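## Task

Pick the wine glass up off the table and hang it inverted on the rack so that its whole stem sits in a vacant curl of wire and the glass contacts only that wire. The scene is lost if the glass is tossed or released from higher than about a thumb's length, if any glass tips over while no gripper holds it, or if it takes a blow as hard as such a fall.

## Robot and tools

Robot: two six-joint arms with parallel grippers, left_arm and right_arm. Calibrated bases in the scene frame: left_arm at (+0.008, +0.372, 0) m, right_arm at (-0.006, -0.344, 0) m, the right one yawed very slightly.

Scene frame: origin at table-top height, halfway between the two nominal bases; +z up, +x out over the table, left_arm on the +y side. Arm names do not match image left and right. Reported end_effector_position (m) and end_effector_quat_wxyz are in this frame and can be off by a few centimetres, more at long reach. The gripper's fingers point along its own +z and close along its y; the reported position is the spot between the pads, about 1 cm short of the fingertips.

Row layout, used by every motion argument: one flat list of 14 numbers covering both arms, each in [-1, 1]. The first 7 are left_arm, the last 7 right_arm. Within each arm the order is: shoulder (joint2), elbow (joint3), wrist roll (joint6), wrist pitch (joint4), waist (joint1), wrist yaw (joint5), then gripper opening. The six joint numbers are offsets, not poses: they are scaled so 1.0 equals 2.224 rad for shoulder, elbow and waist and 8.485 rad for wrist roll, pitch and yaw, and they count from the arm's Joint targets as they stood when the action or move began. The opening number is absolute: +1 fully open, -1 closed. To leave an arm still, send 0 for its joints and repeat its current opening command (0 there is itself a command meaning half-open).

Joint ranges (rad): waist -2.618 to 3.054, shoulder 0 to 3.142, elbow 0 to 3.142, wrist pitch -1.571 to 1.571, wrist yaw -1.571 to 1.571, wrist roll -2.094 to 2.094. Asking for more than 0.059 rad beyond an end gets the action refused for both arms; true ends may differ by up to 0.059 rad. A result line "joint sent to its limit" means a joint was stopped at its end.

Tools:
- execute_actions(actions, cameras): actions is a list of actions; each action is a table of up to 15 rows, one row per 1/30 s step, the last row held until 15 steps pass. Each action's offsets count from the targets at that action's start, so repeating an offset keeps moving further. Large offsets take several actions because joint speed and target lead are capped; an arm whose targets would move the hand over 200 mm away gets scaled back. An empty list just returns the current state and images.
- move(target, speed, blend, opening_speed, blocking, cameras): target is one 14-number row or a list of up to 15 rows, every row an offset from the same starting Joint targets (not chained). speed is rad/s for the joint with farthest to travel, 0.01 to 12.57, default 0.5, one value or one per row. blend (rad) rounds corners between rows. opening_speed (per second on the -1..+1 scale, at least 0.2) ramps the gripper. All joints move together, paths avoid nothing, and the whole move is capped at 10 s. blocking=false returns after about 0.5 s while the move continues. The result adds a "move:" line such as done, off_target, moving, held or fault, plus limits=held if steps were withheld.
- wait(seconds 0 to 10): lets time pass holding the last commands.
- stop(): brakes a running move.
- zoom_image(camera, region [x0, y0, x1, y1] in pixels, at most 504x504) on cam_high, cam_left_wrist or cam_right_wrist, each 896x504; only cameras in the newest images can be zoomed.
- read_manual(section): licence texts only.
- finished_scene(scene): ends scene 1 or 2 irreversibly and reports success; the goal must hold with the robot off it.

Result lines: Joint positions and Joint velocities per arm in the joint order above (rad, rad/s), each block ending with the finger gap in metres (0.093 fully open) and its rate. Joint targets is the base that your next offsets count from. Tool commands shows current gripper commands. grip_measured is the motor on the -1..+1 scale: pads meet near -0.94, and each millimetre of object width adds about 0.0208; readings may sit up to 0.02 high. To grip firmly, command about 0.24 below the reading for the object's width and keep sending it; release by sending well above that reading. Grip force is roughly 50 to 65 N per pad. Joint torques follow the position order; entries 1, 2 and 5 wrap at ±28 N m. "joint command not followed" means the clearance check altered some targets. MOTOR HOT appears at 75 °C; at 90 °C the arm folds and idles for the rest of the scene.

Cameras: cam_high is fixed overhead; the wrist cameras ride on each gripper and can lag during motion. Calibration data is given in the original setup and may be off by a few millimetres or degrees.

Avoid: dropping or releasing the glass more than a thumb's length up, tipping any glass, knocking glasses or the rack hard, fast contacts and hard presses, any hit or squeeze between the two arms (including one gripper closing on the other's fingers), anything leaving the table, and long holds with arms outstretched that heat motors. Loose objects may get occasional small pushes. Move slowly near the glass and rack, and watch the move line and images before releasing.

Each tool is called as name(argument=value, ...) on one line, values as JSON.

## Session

execute_actions(actions=[])

zoom_image(camera="cam_high", region=[360, 190, 640, 400])

Scene clock: 0.00 s.
left_arm: end_effector_position=(+0.4049, +0.3660, +0.0882) grip_measured=+1.000 end_effector_quat_wxyz=(+0.572, +0.000, +0.820, +0.013) | right_arm: end_effector_position=(+0.3743, -0.3516, +0.0940) grip_measured=+1.000 end_effector_quat_wxyz=(+0.593, +0.011, +0.805, -0.012)
Joint names: [shoulder, elbow, wrist roll, wrist pitch, waist, wrist yaw]
Joint positions: left_arm=[1.586 0.392 0.002 0.842 -0.038 -0.059 0.093] | right_arm=[1.537 0.303 0.002 0.934 -0.023 0.026 0.093]
Joint velocities: within noise
Joint torques (N m): no reading
Heat: left arm: 30 °C; right arm: 32 °C.
Joint targets: left_arm=[1.577 0.400 0.002 0.850 -0.038 -0.059] | right_arm=[1.531 0.310 0.002 0.937 -0.023 0.026]
Tool commands: left_gripper/opening=+1.0 right_gripper/opening=+1.0
camera_calibration:
cam_left_wrist: T_world_to_cam=[[0.00199801, -0.999632, -0.027052, 0.368692], [-0.699921, 0.0179232, -0.713996, 0.380002], [0.714218, 0.0203608, -0.699627, -0.154317], [0, 0, 0, 1]] pos_world=[0.375451, 0.364887, 0.17333]
cam_right_wrist: T_world_to_cam=[[-0.0544182, -0.998121, -0.0281602, -0.326267], [-0.657333, 0.0570387, -0.751438, 0.377021], [0.751633, -0.0223813, -0.659202, -0.149411], [0, 0, 0, 1]] pos_world=[0.342375, -0.350502, 0.175628]

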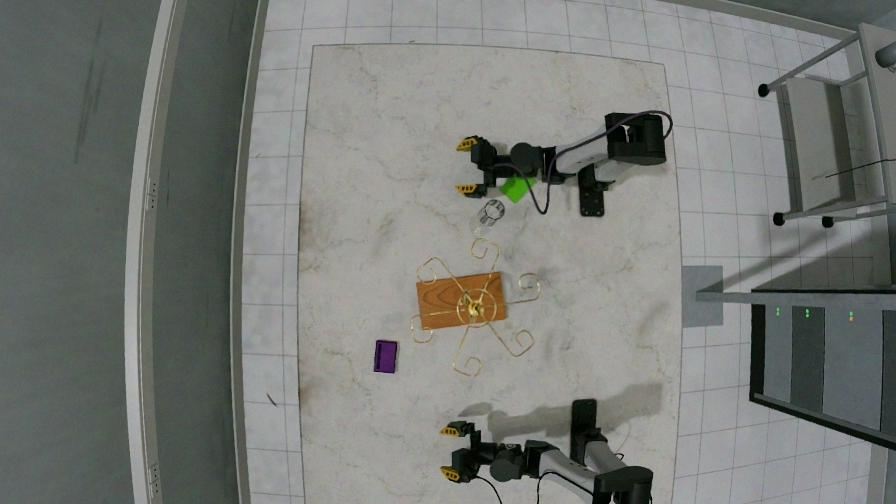

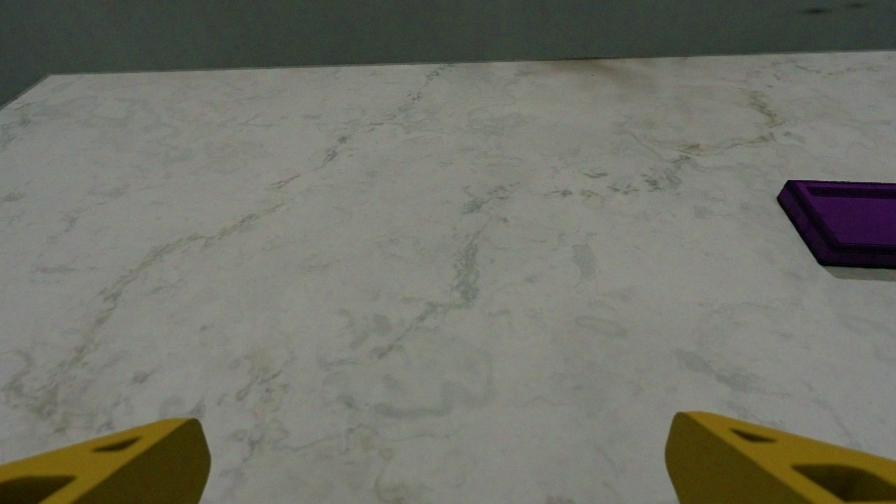

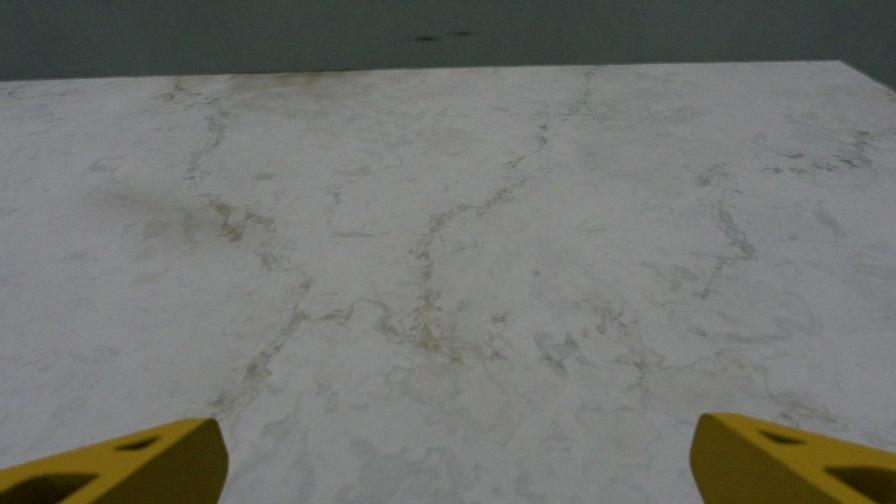

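Scaled by 1.800 from the camera's 896x504 image, which has a finer 1280x720 frame.

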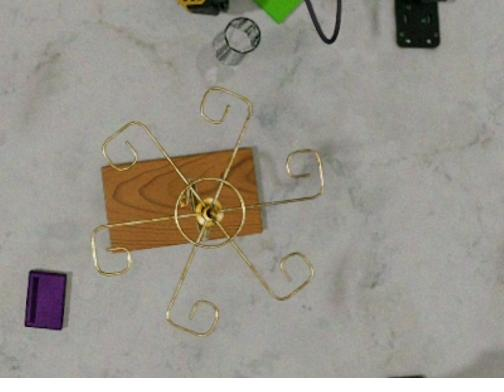

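zoom_image(camera="cam_high", region=[440, 180, 540, 300])

Scaled by 4.200 from the camera's 896x504 image, which has a finer 1280x720 frame.

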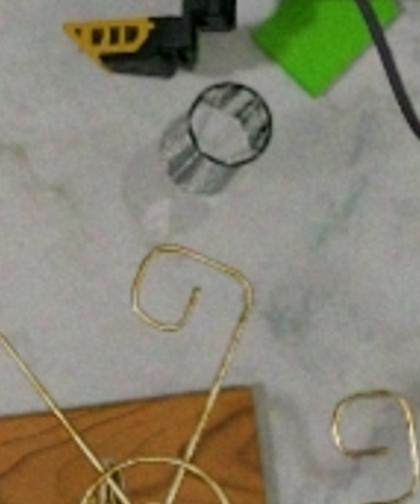

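move(target=[[-0.4843, 0.045, 0.0, -0.0825, -0.18, 0.007, 1.0, 0, 0, 0, 0, -0.2055, 0, 1.0], [-0.4843, 0.045, 0.0, -0.0825, -0.4326, 0.007, 1.0, 0.0322, -0.0319, 0, 0.0503, -0.2055, -0.181, 1.0]], speed=1.5, blend=0.1)

Scene clock: 96.63 s.
left_arm: end_effector_position=(+0.1578, +0.1413, +0.3251) grip_measured=+1.000 end_effector_quat_wxyz=(+0.661, +0.314, +0.581, -0.356) | right_arm: end_effector_position=(+0.2719, -0.2944, +0.1500) grip_measured=+1.000 end_effector_quat_wxyz=(+0.611, -0.343, +0.619, +0.355)
Joint names: [shoulder, elbow, wrist roll, wrist pitch, waist, wrist yaw]
Joint positions: left_arm=[0.499 0.476 0.002 0.15 -0.996 -0.007 0.093] | right_arm=[1.596 0.248 0.002 1.329 -0.475 -1.492 0.093]
Joint velocities: within noise
Joint torques (N m): left_arm=[0.75 7.76 -0.14 1.92 -0.76 0.05] | right_arm=[-3.63 2.78 -0.1 1.49 -0.64 -0.36]
Heat: left arm: 38 °C; right arm: 35 °C.
Joint targets: left_arm=[0.500 0.500 0.002 0.150 -1.001 0.000] | right_arm=[1.603 0.239 0.002 1.364 -0.480 -1.510]
move: done
camera_calibration:
cam_left_wrist: T_world_to_cam=[[-0.841359, -0.54035, -0.0116795, 0.214269], [-0.148228, 0.251473, -0.956447, 0.339018], [0.519753, -0.802984, -0.291674, 0.206799], [0, 0, 0, 1]] pos_world=[0.123044, 0.196582, 0.387073]
cam_right_wrist: T_world_to_cam=[[0.851469, -0.520977, -0.0598606, -0.37422], [-0.259905, -0.320102, -0.911035, 0.153306], [0.455466, 0.791276, -0.407962, 0.248101], [0, 0, 0, 1]] pos_world=[0.245481, -0.342203, 0.218481]

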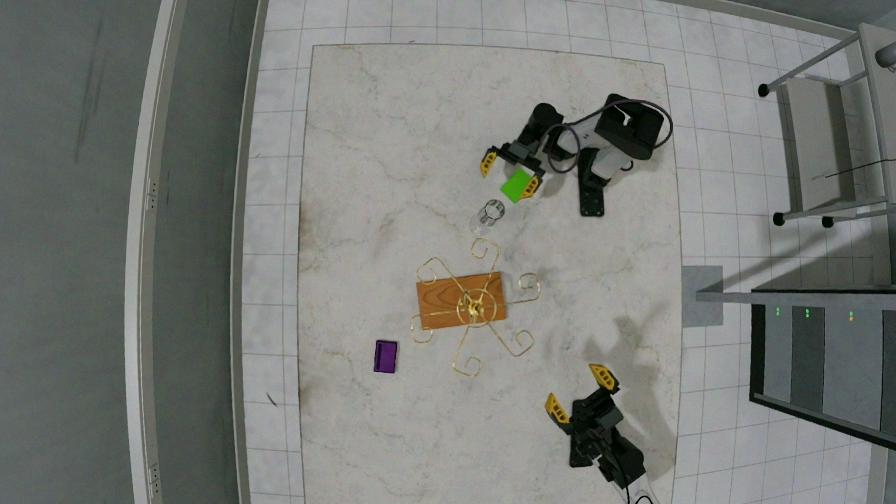

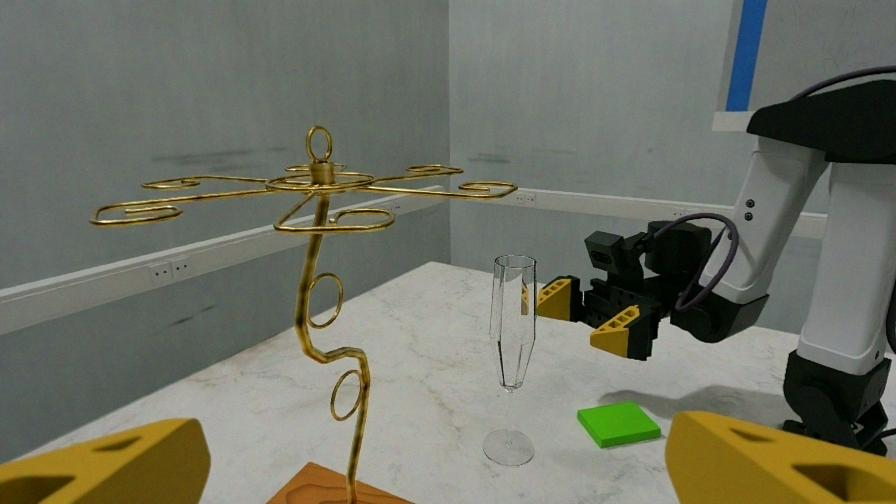

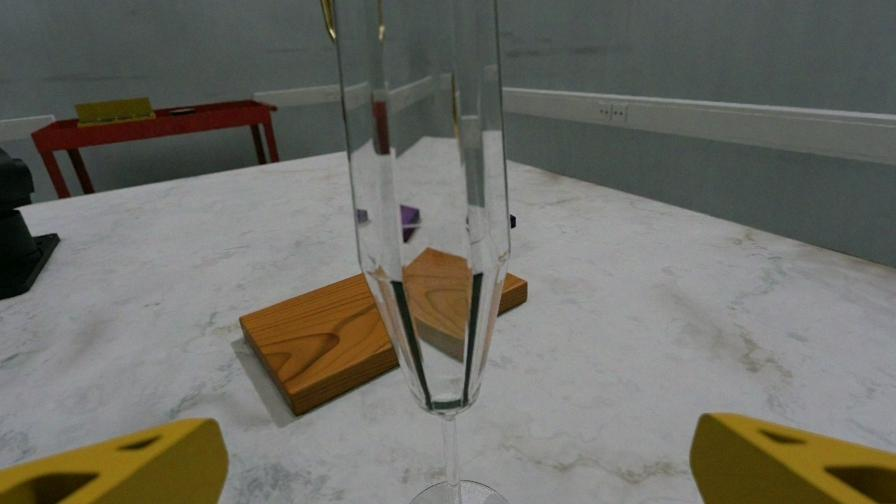

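move(target=[[0, 0, 0, 0, 0, 0, 1.0, -0.0028, 0.0170, -0.0002, -0.0052, 0.0927, 0.0243, 1.0], [0, 0, 0, 0, 0, 0, 1.0, 0.0202, 0.0544, -0.0002, -0.0077, 0.1776, 0.0479, 1.0]], speed=0.35, cameras=["cam_left_wrist", "cam_right_wrist"])

Scene clock: 203.07 s.
left_arm: end_effector_position=(+0.1578, +0.1413, +0.3249) grip_measured=+1.000 end_effector_quat_wxyz=(+0.661, +0.314, +0.581, -0.356) | right_arm: end_effector_position=(+0.3149, -0.2173, +0.1573) grip_measured=+1.000 end_effector_quat_wxyz=(+0.616, -0.350, +0.613, +0.349)
Joint names: [shoulder, elbow, wrist roll, wrist pitch, waist, wrist yaw]
Joint positions: left_arm=[0.499 0.476 0.002 0.15 -0.996 -0.007 0.093] | right_arm=[1.641 0.338 0.002 1.307 -0.091 -1.111 0.093]
Joint velocities: within noise
Joint torques (N m): left_arm=[0.83 7.73 -0.05 1.9 -0.69 0.07] | right_arm=[-4.41 5.68 -0.11 1.37 0.36 -0.09]
Heat: left arm: 41 °C; right arm: 38 °C.
Joint targets: left_arm=[0.500 0.500 0.002 0.150 -1.001 0.000] | right_arm=[1.648 0.360 0.000 1.299 -0.085 -1.104]
move: done
camera_calibration:
cam_left_wrist: T_world_to_cam=[[-0.841349, -0.540365, -0.0116749, 0.214212], [-0.148617, 0.252058, -0.956232, 0.338701], [0.519658, -0.80279, -0.292376, 0.206906], [0, 0, 0, 1]] pos_world=[0.123044, 0.196483, 0.386872]
cam_right_wrist: T_world_to_cam=[[0.853929, -0.519111, -0.0364626, -0.374298], [-0.238953, -0.3289, -0.913634, 0.187683], [0.462285, 0.788891, -0.4049, 0.167369], [0, 0, 0, 1]] pos_world=[0.287099, -0.264609, 0.225594]
Images, in order (width x height): cam_left_wrist 896x504, cam_right_wrist 896x504.

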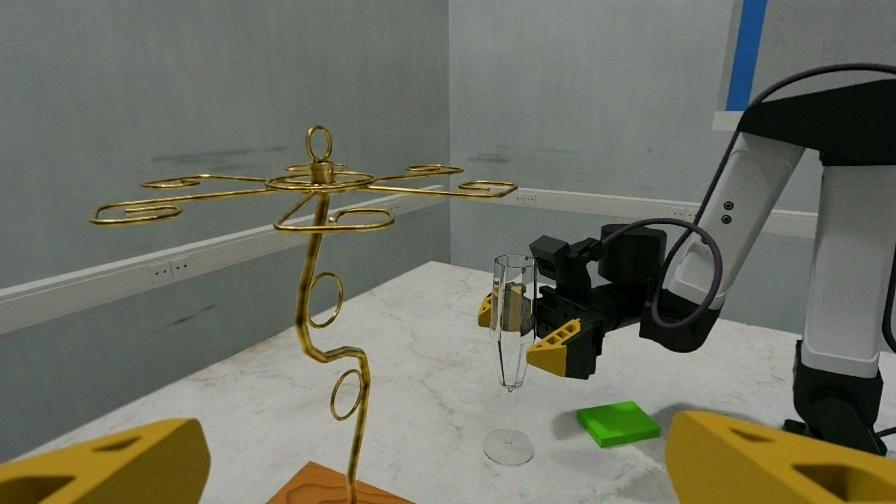

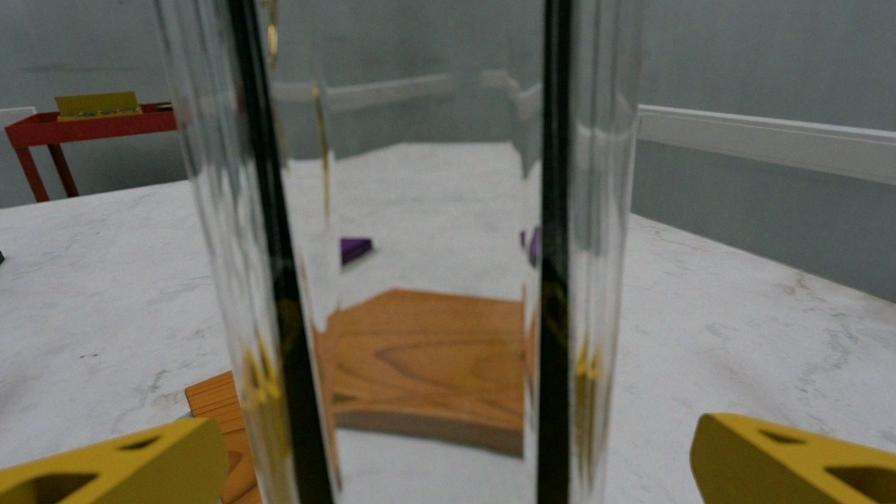

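move(target=[0, 0, 0, 0, 0, 0, 1.0, 0, 0, 0, 0, 0, 0, -0.2], opening_speed=0.9, cameras=["cam_high", "cam_left_wrist"])

zoom_image(camera="cam_high", region=[455, 225, 515, 285])

Scene clock: 287.90 s.
left_arm: end_effector_position=(+0.1578, +0.1413, +0.3248) grip_measured=+1.000 end_effector_quat_wxyz=(+0.660, +0.315, +0.581, -0.356) | right_arm: end_effector_position=(+0.3151, -0.2174, +0.1572) grip_measured=+0.010 end_effector_quat_wxyz=(+0.616, -0.350, +0.614, +0.349)
Joint names: [shoulder, elbow, wrist roll, wrist pitch, waist, wrist yaw]
Joint positions: left_arm=[0.499 0.476 0.002 0.149 -0.996 -0.007 0.093] | right_arm=[1.641 0.338 0.002 1.307 -0.091 -1.11 0.046]
Joint velocities: within noise
Joint torques (N m): left_arm=[0.91 7.73 -0.1 1.93 -0.79 0.09] | right_arm=[-4.36 5.55 -0.13 1.37 0.36 -0.16]
Heat: left arm: 43 °C; right arm: 38 °C.
Joint targets: left_arm=[0.500 0.500 0.002 0.150 -1.001 0.000] | right_arm=[1.648 0.360 0.000 1.299 -0.085 -1.104]
move: done
camera_calibration:
cam_left_wrist: T_world_to_cam=[[-0.841323, -0.540407, -0.0116851, 0.214221], [-0.148833, 0.252382, -0.956113, 0.338617], [0.519639, -0.802661, -0.292766, 0.207033], [0, 0, 0, 1]] pos_world=[0.123044, 0.196483, 0.386872]
Images, in order (width x height): cam_high 896x504, cam_left_wrist 896x504.

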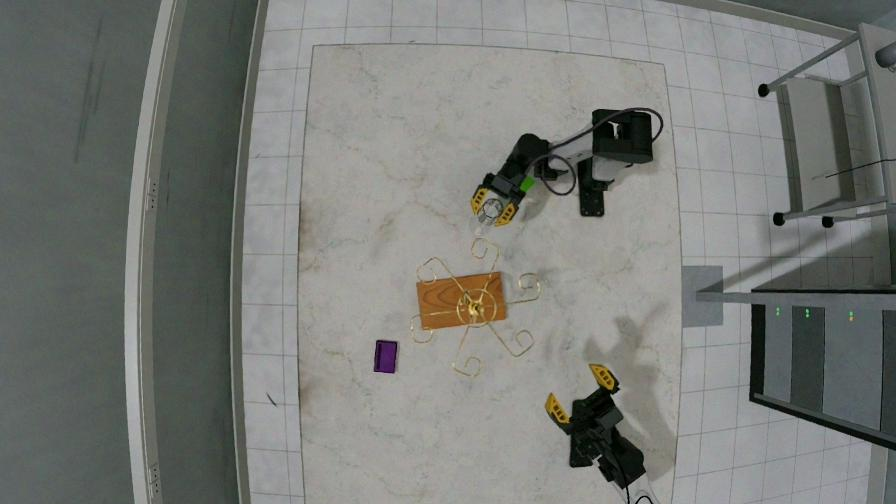

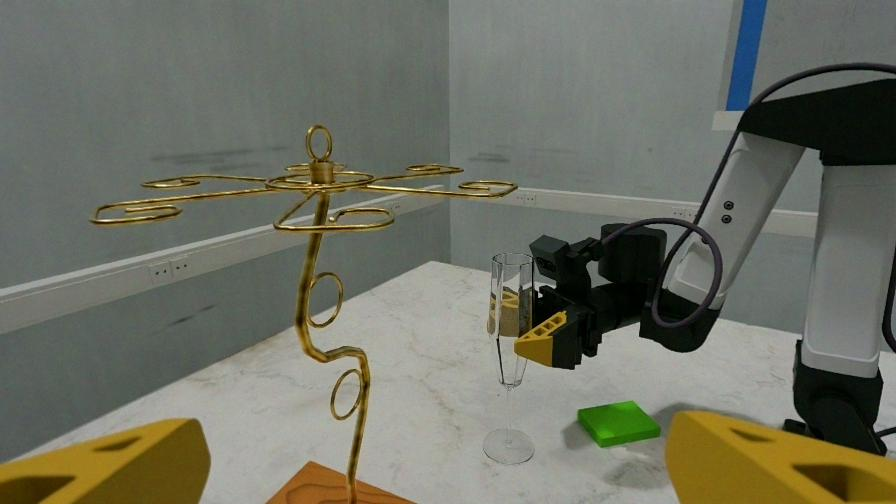

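Scaled by 8.400 from the camera's 896x504 image, which has a finer 1280x720 frame.

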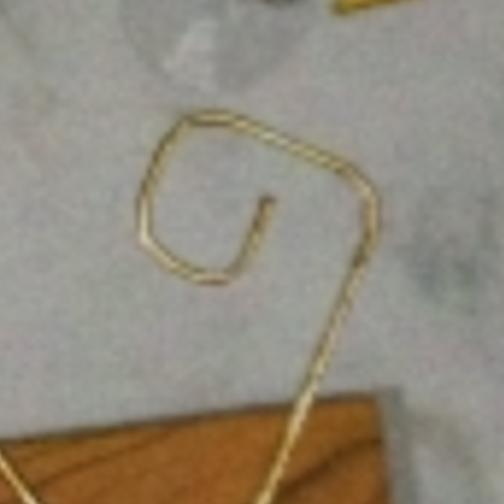

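move(target=[[0, 0, 0, 0, 0, 0, 1.0, -0.2158, 0.1538, 0, -0.0982, 0, 0, -0.2], [0, 0, 0, 0, 0, 0, 1.0, -0.0621, 0.3964, 0.2239, -0.2677, -0.0157, -0.0526, -0.2], [0, 0, 0, 0, 0, 0, 1.0, 0.1043, 0.5441, 0.2499, -0.2737, 0.0327, -0.0585, -0.2]], speed=[0.9, 1.3, 0.7], blend=[0.1, 0.1, 0], cameras=["cam_high", "cam_left_wrist"])

zoom_image(camera="cam_high", region=[430, 200, 530, 300])

zoom_image(camera="cam_left_wrist", region=[260, 100, 660, 320])

Scene clock: 344.70 s.
left_arm: end_effector_position=(+0.1579, +0.1413, +0.3247) grip_measured=+1.000 end_effector_quat_wxyz=(+0.660, +0.315, +0.582, -0.356) | right_arm: end_effector_position=(+0.3630, -0.1763, +0.2601) grip_measured=-0.005 end_effector_quat_wxyz=(+0.561, -0.580, -0.422, -0.414)
Joint names: [shoulder, elbow, wrist roll, wrist pitch, waist, wrist yaw]
Joint positions: left_arm=[0.499 0.476 0.002 0.149 -0.996 -0.007 0.093] | right_arm=[1.884 1.535 2.088 -1.011 -0.016 -1.541 0.045]
Joint velocities: within noise
Joint torques (N m): left_arm=[0.91 7.62 -0.1 1.89 -0.94 0.05] | right_arm=[-9.2 8.53 -0.03 0.28 0.25 -1.14]
Heat: left arm: 44 °C; right arm: 38 °C.
Joint targets: left_arm=[0.500 0.500 0.002 0.150 -1.001 0.000] | right_arm=[1.880 1.571 2.095 -1.023 -0.013 -1.578]
joint sent to its limit (right arm) — the wrist yaw, lower limit; the wrist roll, upper limit.
move: off_target (right_arm); right_arm: the wrist yaw is farthest, 0.059 rad from its target
camera_calibration:
cam_left_wrist: T_world_to_cam=[[-0.84134, -0.54038, -0.0116706, 0.214211], [-0.149057, 0.252719, -0.955989, 0.338435], [0.519546, -0.802573, -0.29317, 0.207154], [0, 0, 0, 1]] pos_world=[0.123044, 0.196483, 0.386771]
Images, in order (width x height): cam_high 896x504, cam_left_wrist 896x504.

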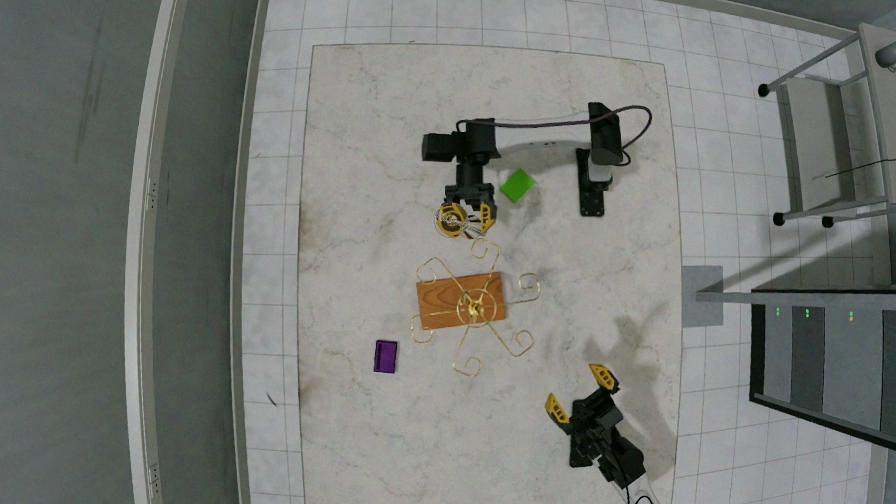

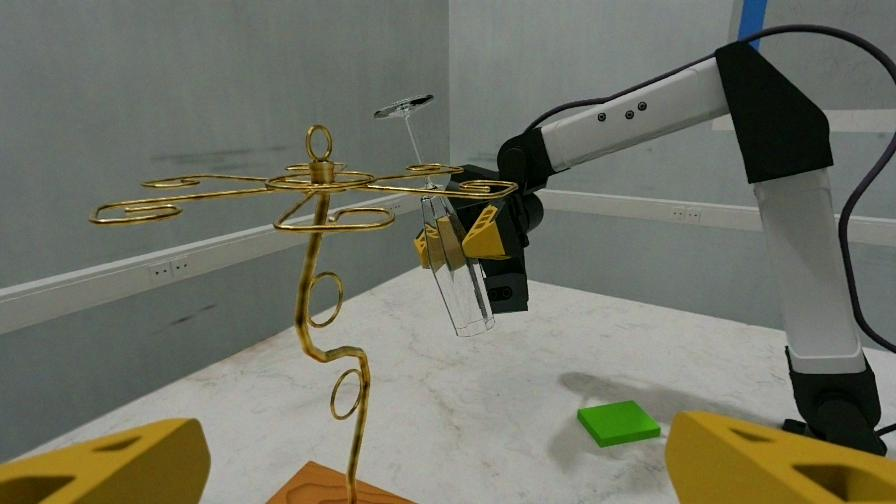

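Scaled by 5.040 from the camera's 896x504 image, which has a finer 1280x720 frame.

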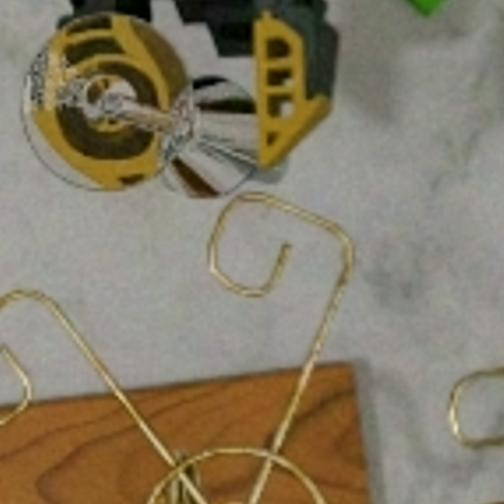

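Scaled by 1.260 from the camera's 896x504 image, which has a finer 1280x720 frame.

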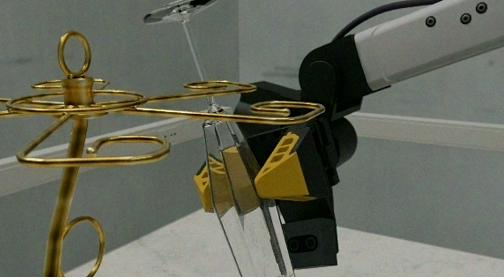

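move(target=[[0, 0, 0, 0, 0, 0, 1.0, 0.0144, -0.0443, 0, 0.0481, 0.0093, 0, -0.2], [0, 0, 0, 0, 0, 0, 1.0, 0.0436, 0.0148, 0, 0.0444, 0.0517, 0, -0.2], [0, 0, 0, 0, 0, 0, 1.0, 0.0477, 0.0211, 0, 0.0434, 0.0865, 0, -0.2], [0, 0, 0, 0, 0, 0, 1.0, -0.0094, -0.0558, 0, 0.0482, 0.0942, 0, -0.2]], speed=[0.7, 0.4, 0.4, 0.3], blend=[0.02, 0.02, 0.02, 0], cameras=["cam_high", "cam_left_wrist"])

zoom_image(camera="cam_high", region=[450, 220, 530, 300])

zoom_image(camera="cam_left_wrist", region=[280, 60, 580, 270])

Scene clock: 425.17 s.
left_arm: end_effector_position=(+0.1579, +0.1413, +0.3247) grip_measured=+1.000 end_effector_quat_wxyz=(+0.660, +0.315, +0.582, -0.356) | right_arm: end_effector_position=(+0.3406, -0.1011, +0.2453) grip_measured=-0.005 end_effector_quat_wxyz=(+0.545, -0.461, -0.546, -0.439)
Joint names: [shoulder, elbow, wrist roll, wrist pitch, waist, wrist yaw]
Joint positions: left_arm=[0.499 0.476 0.002 0.149 -0.996 -0.007 0.093] | right_arm=[1.894 1.455 2.09 -0.637 0.188 -1.547 0.045]
Joint velocities: within noise
Joint torques (N m): left_arm=[0.77 7.57 -0.08 1.9 -0.62 0.03] | right_arm=[-12.56 5 -0.07 0.89 0.58 -1.01]
Heat: left arm: 45 °C; right arm: 39 °C.
Joint targets: left_arm=[0.500 0.500 0.002 0.150 -1.001 0.000] | right_arm=[1.859 1.447 2.095 -0.614 0.197 -1.577]
move: done
camera_calibration:
cam_left_wrist: T_world_to_cam=[[-0.84134, -0.54038, -0.0116706, 0.214211], [-0.149057, 0.252719, -0.955989, 0.338435], [0.519546, -0.802573, -0.29317, 0.207154], [0, 0, 0, 1]] pos_world=[0.123044, 0.196483, 0.386771]
Images, in order (width x height): cam_high 896x504, cam_left_wrist 896x504.

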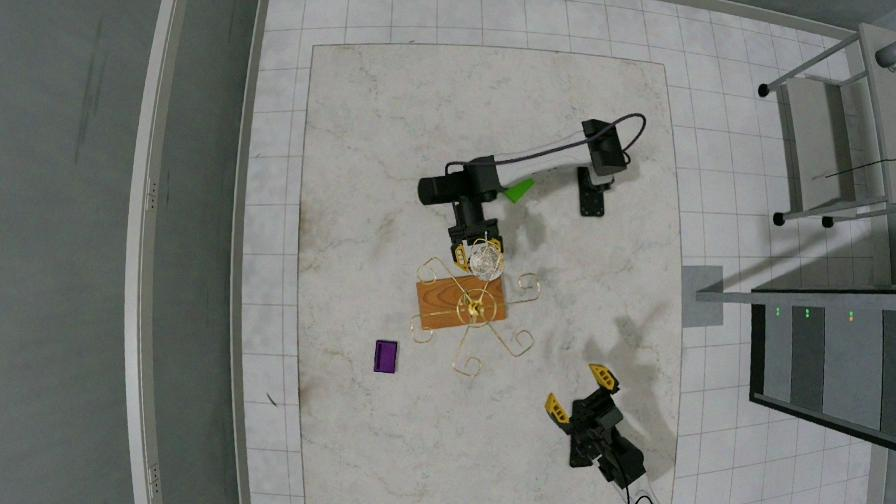

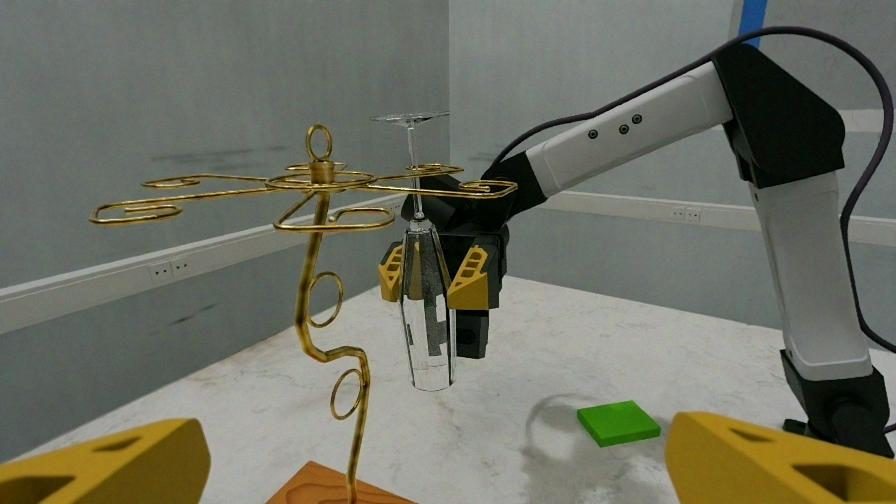

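Scaled by 6.300 from the camera's 896x504 image, which has a finer 1280x720 frame.

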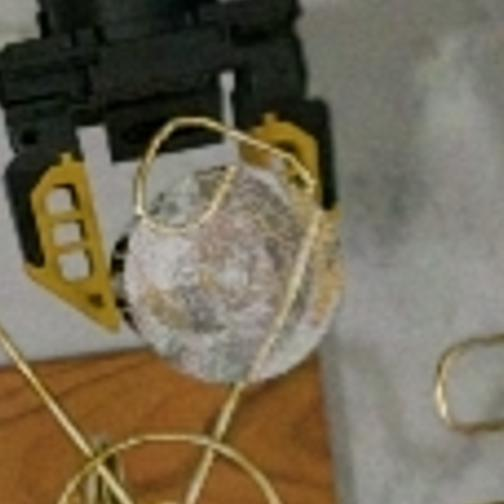

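Scaled by 1.680 from the camera's 896x504 image, which has a finer 1280x720 frame.

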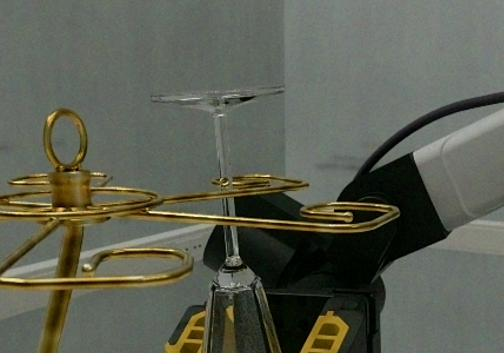

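move(target=[[0, 0, 0, 0, 0, 0, 1.0, -0.0081, -0.0108, 0, 0.0007, 0.0052, 0, -0.2], [0, 0, 0, 0, 0, 0, 1.0, -0.0301, -0.04, 0, 0.0026, -0.0139, 0, -0.2], [0, 0, 0, 0, 0, 0, 1.0, -0.0535, -0.0688, 0, 0.004, -0.033, 0, -0.2]], speed=0.2, blend=[0.005, 0.005, 0], cameras=["cam_high", "cam_left_wrist"])

zoom_image(camera="cam_high", region=[450, 210, 530, 290])

zoom_image(camera="cam_left_wrist", region=[300, 80, 540, 250])

Scene clock: 468.40 s.
left_arm: end_effector_position=(+0.1579, +0.1412, +0.3246) grip_measured=+1.000 end_effector_quat_wxyz=(+0.660, +0.315, +0.582, -0.356) | right_arm: end_effector_position=(+0.3224, -0.1269, +0.2455) grip_measured=-0.005 end_effector_quat_wxyz=(+0.532, -0.477, -0.532, -0.455)
Joint names: [shoulder, elbow, wrist roll, wrist pitch, waist, wrist yaw]
Joint positions: left_arm=[0.499 0.476 0.002 0.149 -0.996 -0.007 0.093] | right_arm=[1.774 1.302 2.09 -0.603 0.128 -1.548 0.045]
Joint velocities: within noise
Joint torques (N m): left_arm=[0.54 7.77 -0.06 1.92 -0.91 0.03] | right_arm=[-11.33 4.98 -0.02 0.92 -0.49 -0.98]
Heat: left arm: 45 °C; right arm: 45 °C.
Joint targets: left_arm=[0.500 0.500 0.002 0.150 -1.001 0.000] | right_arm=[1.740 1.294 2.095 -0.580 0.123 -1.578]
move: done
camera_calibration:
cam_left_wrist: T_world_to_cam=[[-0.841357, -0.540354, -0.0116554, 0.214231], [-0.149231, 0.252979, -0.955893, 0.338312], [0.519469, -0.802508, -0.293483, 0.207111], [0, 0, 0, 1]] pos_world=[0.123144, 0.196383, 0.386671]
Images, in order (width x height): cam_high 896x504, cam_left_wrist 896x504.

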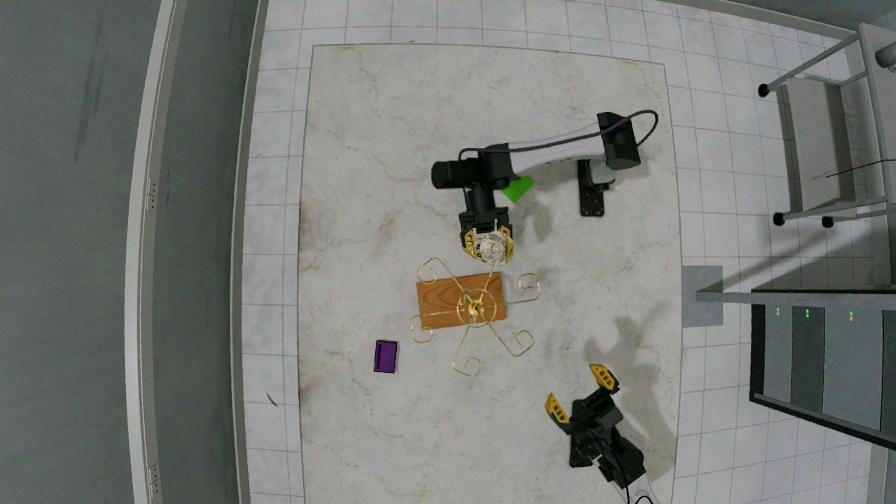

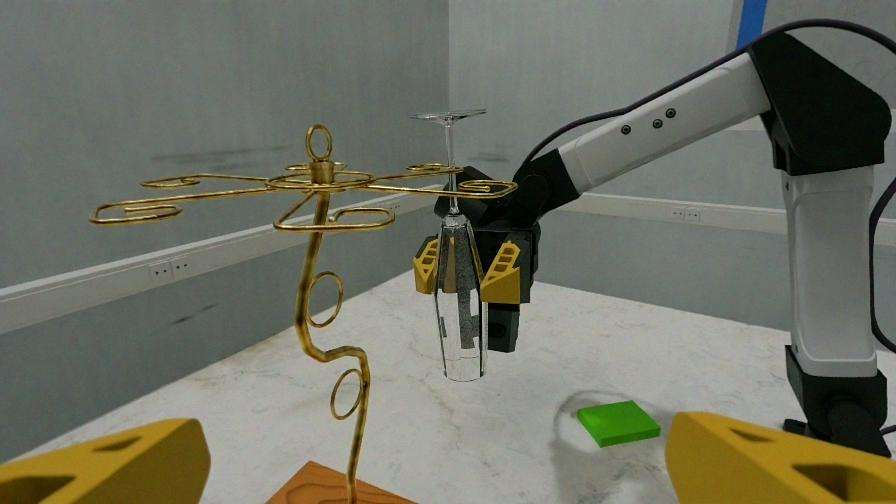

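Scaled by 6.300 from the camera's 896x504 image, which has a finer 1280x720 frame.

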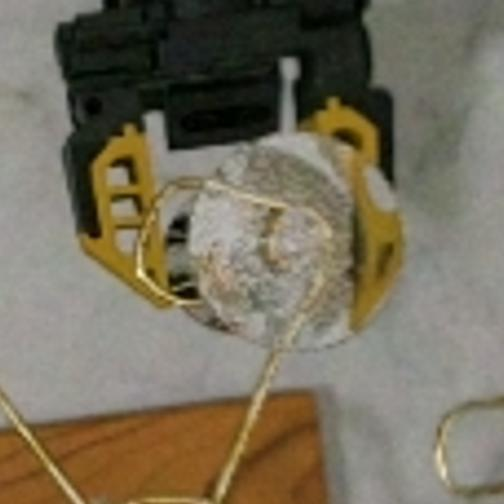

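Scaled by 2.100 from the camera's 896x504 image, which has a finer 1280x720 frame.

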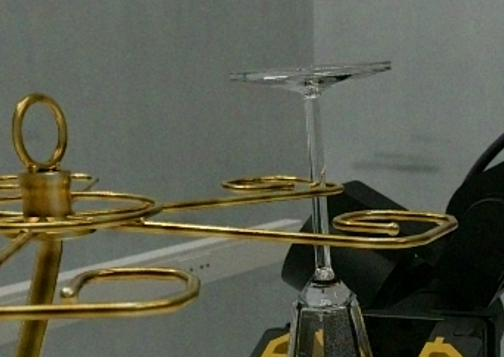

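move(target=[0, 0, 0, 0, 0, 0, 1.0, 0.0247, -0.0486, 0, 0.0158, 0, 0, -0.2], speed=0.15, cameras=["cam_high", "cam_left_wrist"])

zoom_image(camera="cam_high", region=[450, 210, 530, 290])

zoom_image(camera="cam_left_wrist", region=[300, 80, 540, 250])

Scene clock: 498.03 s.
left_arm: end_effector_position=(+0.1579, +0.1412, +0.3246) grip_measured=+1.000 end_effector_quat_wxyz=(+0.660, +0.315, +0.582, -0.356) | right_arm: end_effector_position=(+0.3182, -0.1275, +0.2129) grip_measured=-0.005 end_effector_quat_wxyz=(+0.531, -0.476, -0.532, -0.456)
Joint names: [shoulder, elbow, wrist roll, wrist pitch, waist, wrist yaw]
Joint positions: left_arm=[0.499 0.476 0.002 0.149 -0.996 -0.007 0.093] | right_arm=[1.794 1.191 2.09 -0.47 0.128 -1.548 0.045]
Joint velocities: within noise
Joint torques (N m): left_arm=[0.8 7.9 -0.04 1.95 -0.72 0.05] | right_arm=[-8.03 5.08 -0.06 0.91 -0.57 -1.03]
Heat: left arm: 45 °C; right arm: 41 °C.
Joint targets: left_arm=[0.500 0.500 0.002 0.150 -1.001 0.000] | right_arm=[1.795 1.185 2.095 -0.446 0.123 -1.577]
move: done
camera_calibration:
cam_left_wrist: T_world_to_cam=[[-0.841357, -0.540354, -0.0116554, 0.214231], [-0.149231, 0.252979, -0.955893, 0.338312], [0.519469, -0.802508, -0.293483, 0.207111], [0, 0, 0, 1]] pos_world=[0.123144, 0.196383, 0.386671]
Images, in order (width x height): cam_high 896x504, cam_left_wrist 896x504.

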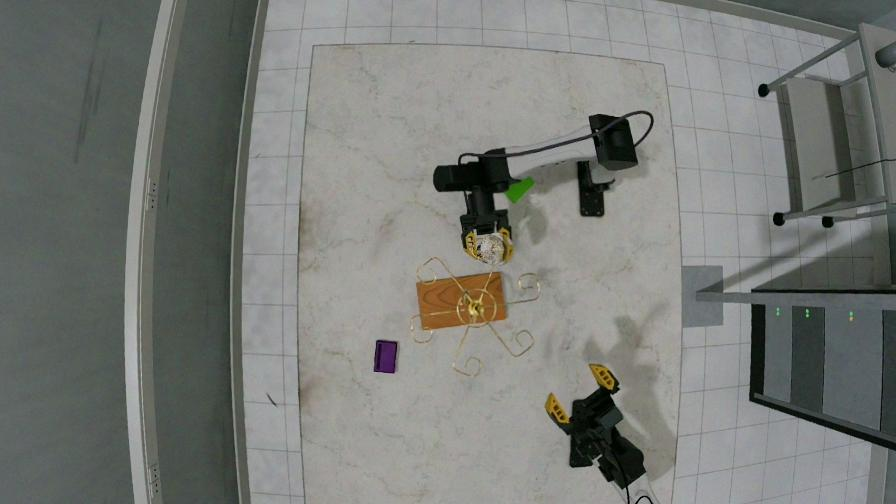

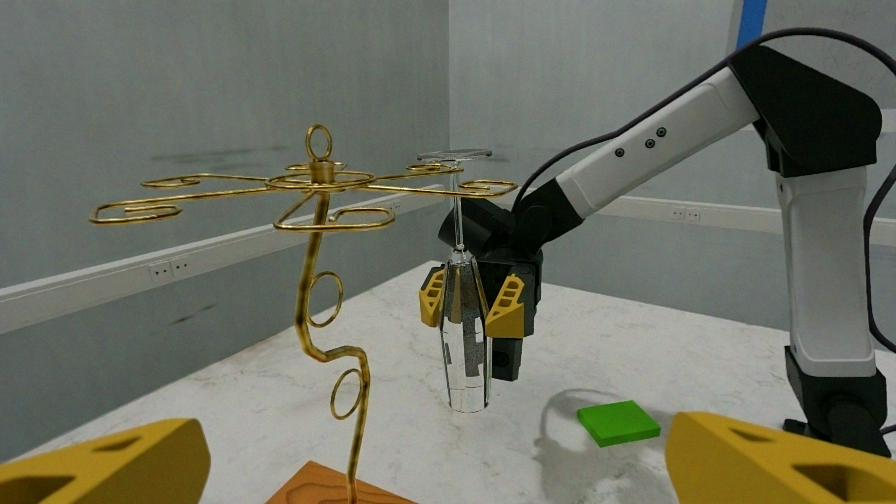

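Scaled by 6.300 from the camera's 896x504 image, which has a finer 1280x720 frame.

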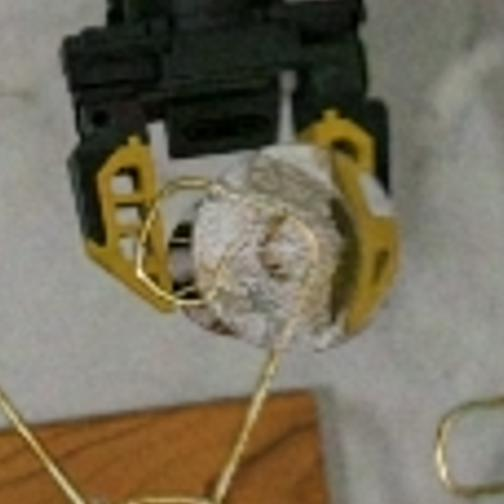

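Scaled by 2.100 from the camera's 896x504 image, which has a finer 1280x720 frame.

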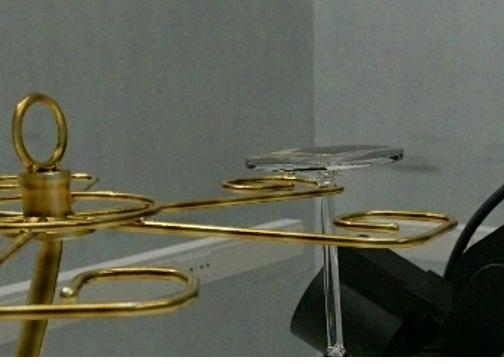

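move(target=[[0, 0, 0, 0, 0, 0, 1.0, 0.0049, -0.0094, 0, 0.0038, 0, 0, -0.2], [0, 0, 0, 0, 0, 0, 1.0, 0.0049, -0.0094, 0, 0.0038, 0, 0, 1.0], [0, 0, 0, 0, 0, 0, 1.0, -0.0562, -0.0706, 0, 0.0038, -0.0808, 0, 1.0], [0, 0, 0, 0, 0, 0, 1.0, -0.1129, -0.1272, 0, 0.0038, -0.1407, 0, 1.0]], speed=[0.1, 0.1, 0.3, 0.4], opening_speed=0.8, cameras=["cam_high", "cam_left_wrist"])

zoom_image(camera="cam_left_wrist", region=[300, 80, 600, 400])

Scene clock: 538.47 s.
left_arm: end_effector_position=(+0.1579, +0.1412, +0.3246) grip_measured=+1.000 end_effector_quat_wxyz=(+0.660, +0.315, +0.582, -0.356) | right_arm: end_effector_position=(+0.3036, -0.2269, +0.2118) grip_measured=+0.999 end_effector_quat_wxyz=(-0.462, +0.548, +0.448, +0.534)
Joint names: [shoulder, elbow, wrist roll, wrist pitch, waist, wrist yaw]
Joint positions: left_arm=[0.499 0.476 0.002 0.149 -0.996 -0.007 0.093] | right_arm=[1.563 0.914 2.094 -0.425 -0.186 -1.569 0.093]
Joint velocities: within noise
Joint torques (N m): left_arm=[0.76 7.66 -0.06 1.88 -0.79 0.1] | right_arm=[-7.72 4.29 -0.07 0.83 -0.55 -0.8]
Heat: left arm: 46 °C; right arm: 40 °C.
Joint targets: left_arm=[0.500 0.500 0.002 0.150 -1.001 0.000] | right_arm=[1.543 0.903 2.095 -0.414 -0.190 -1.578]
move: done
camera_calibration:
cam_left_wrist: T_world_to_cam=[[-0.841357, -0.540354, -0.0116554, 0.214231], [-0.149231, 0.252979, -0.955893, 0.338312], [0.519469, -0.802508, -0.293483, 0.207111], [0, 0, 0, 1]] pos_world=[0.123144, 0.196383, 0.386671]
Images, in order (width x height): cam_high 896x504, cam_left_wrist 896x504.

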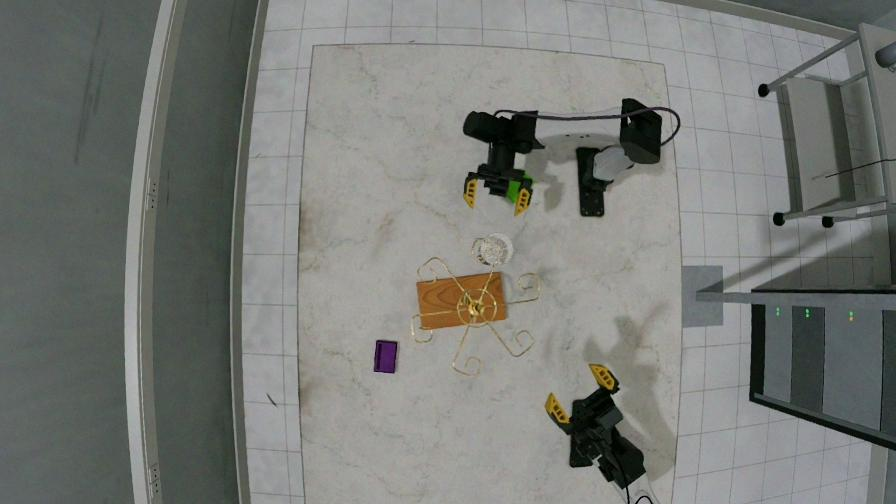

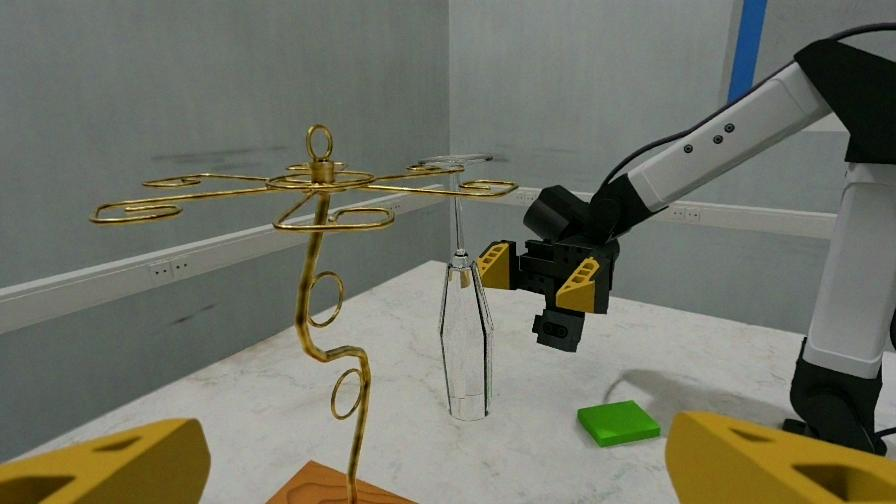

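Scaled by 1.575 from the camera's 896x504 image, which has a finer 1280x720 frame.

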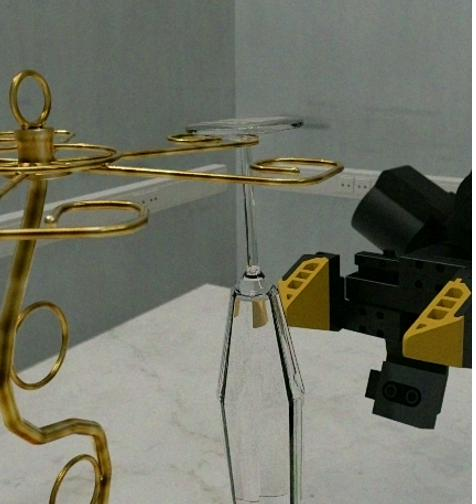

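finished_scene(scene=2)

The scene is finished: the task was done.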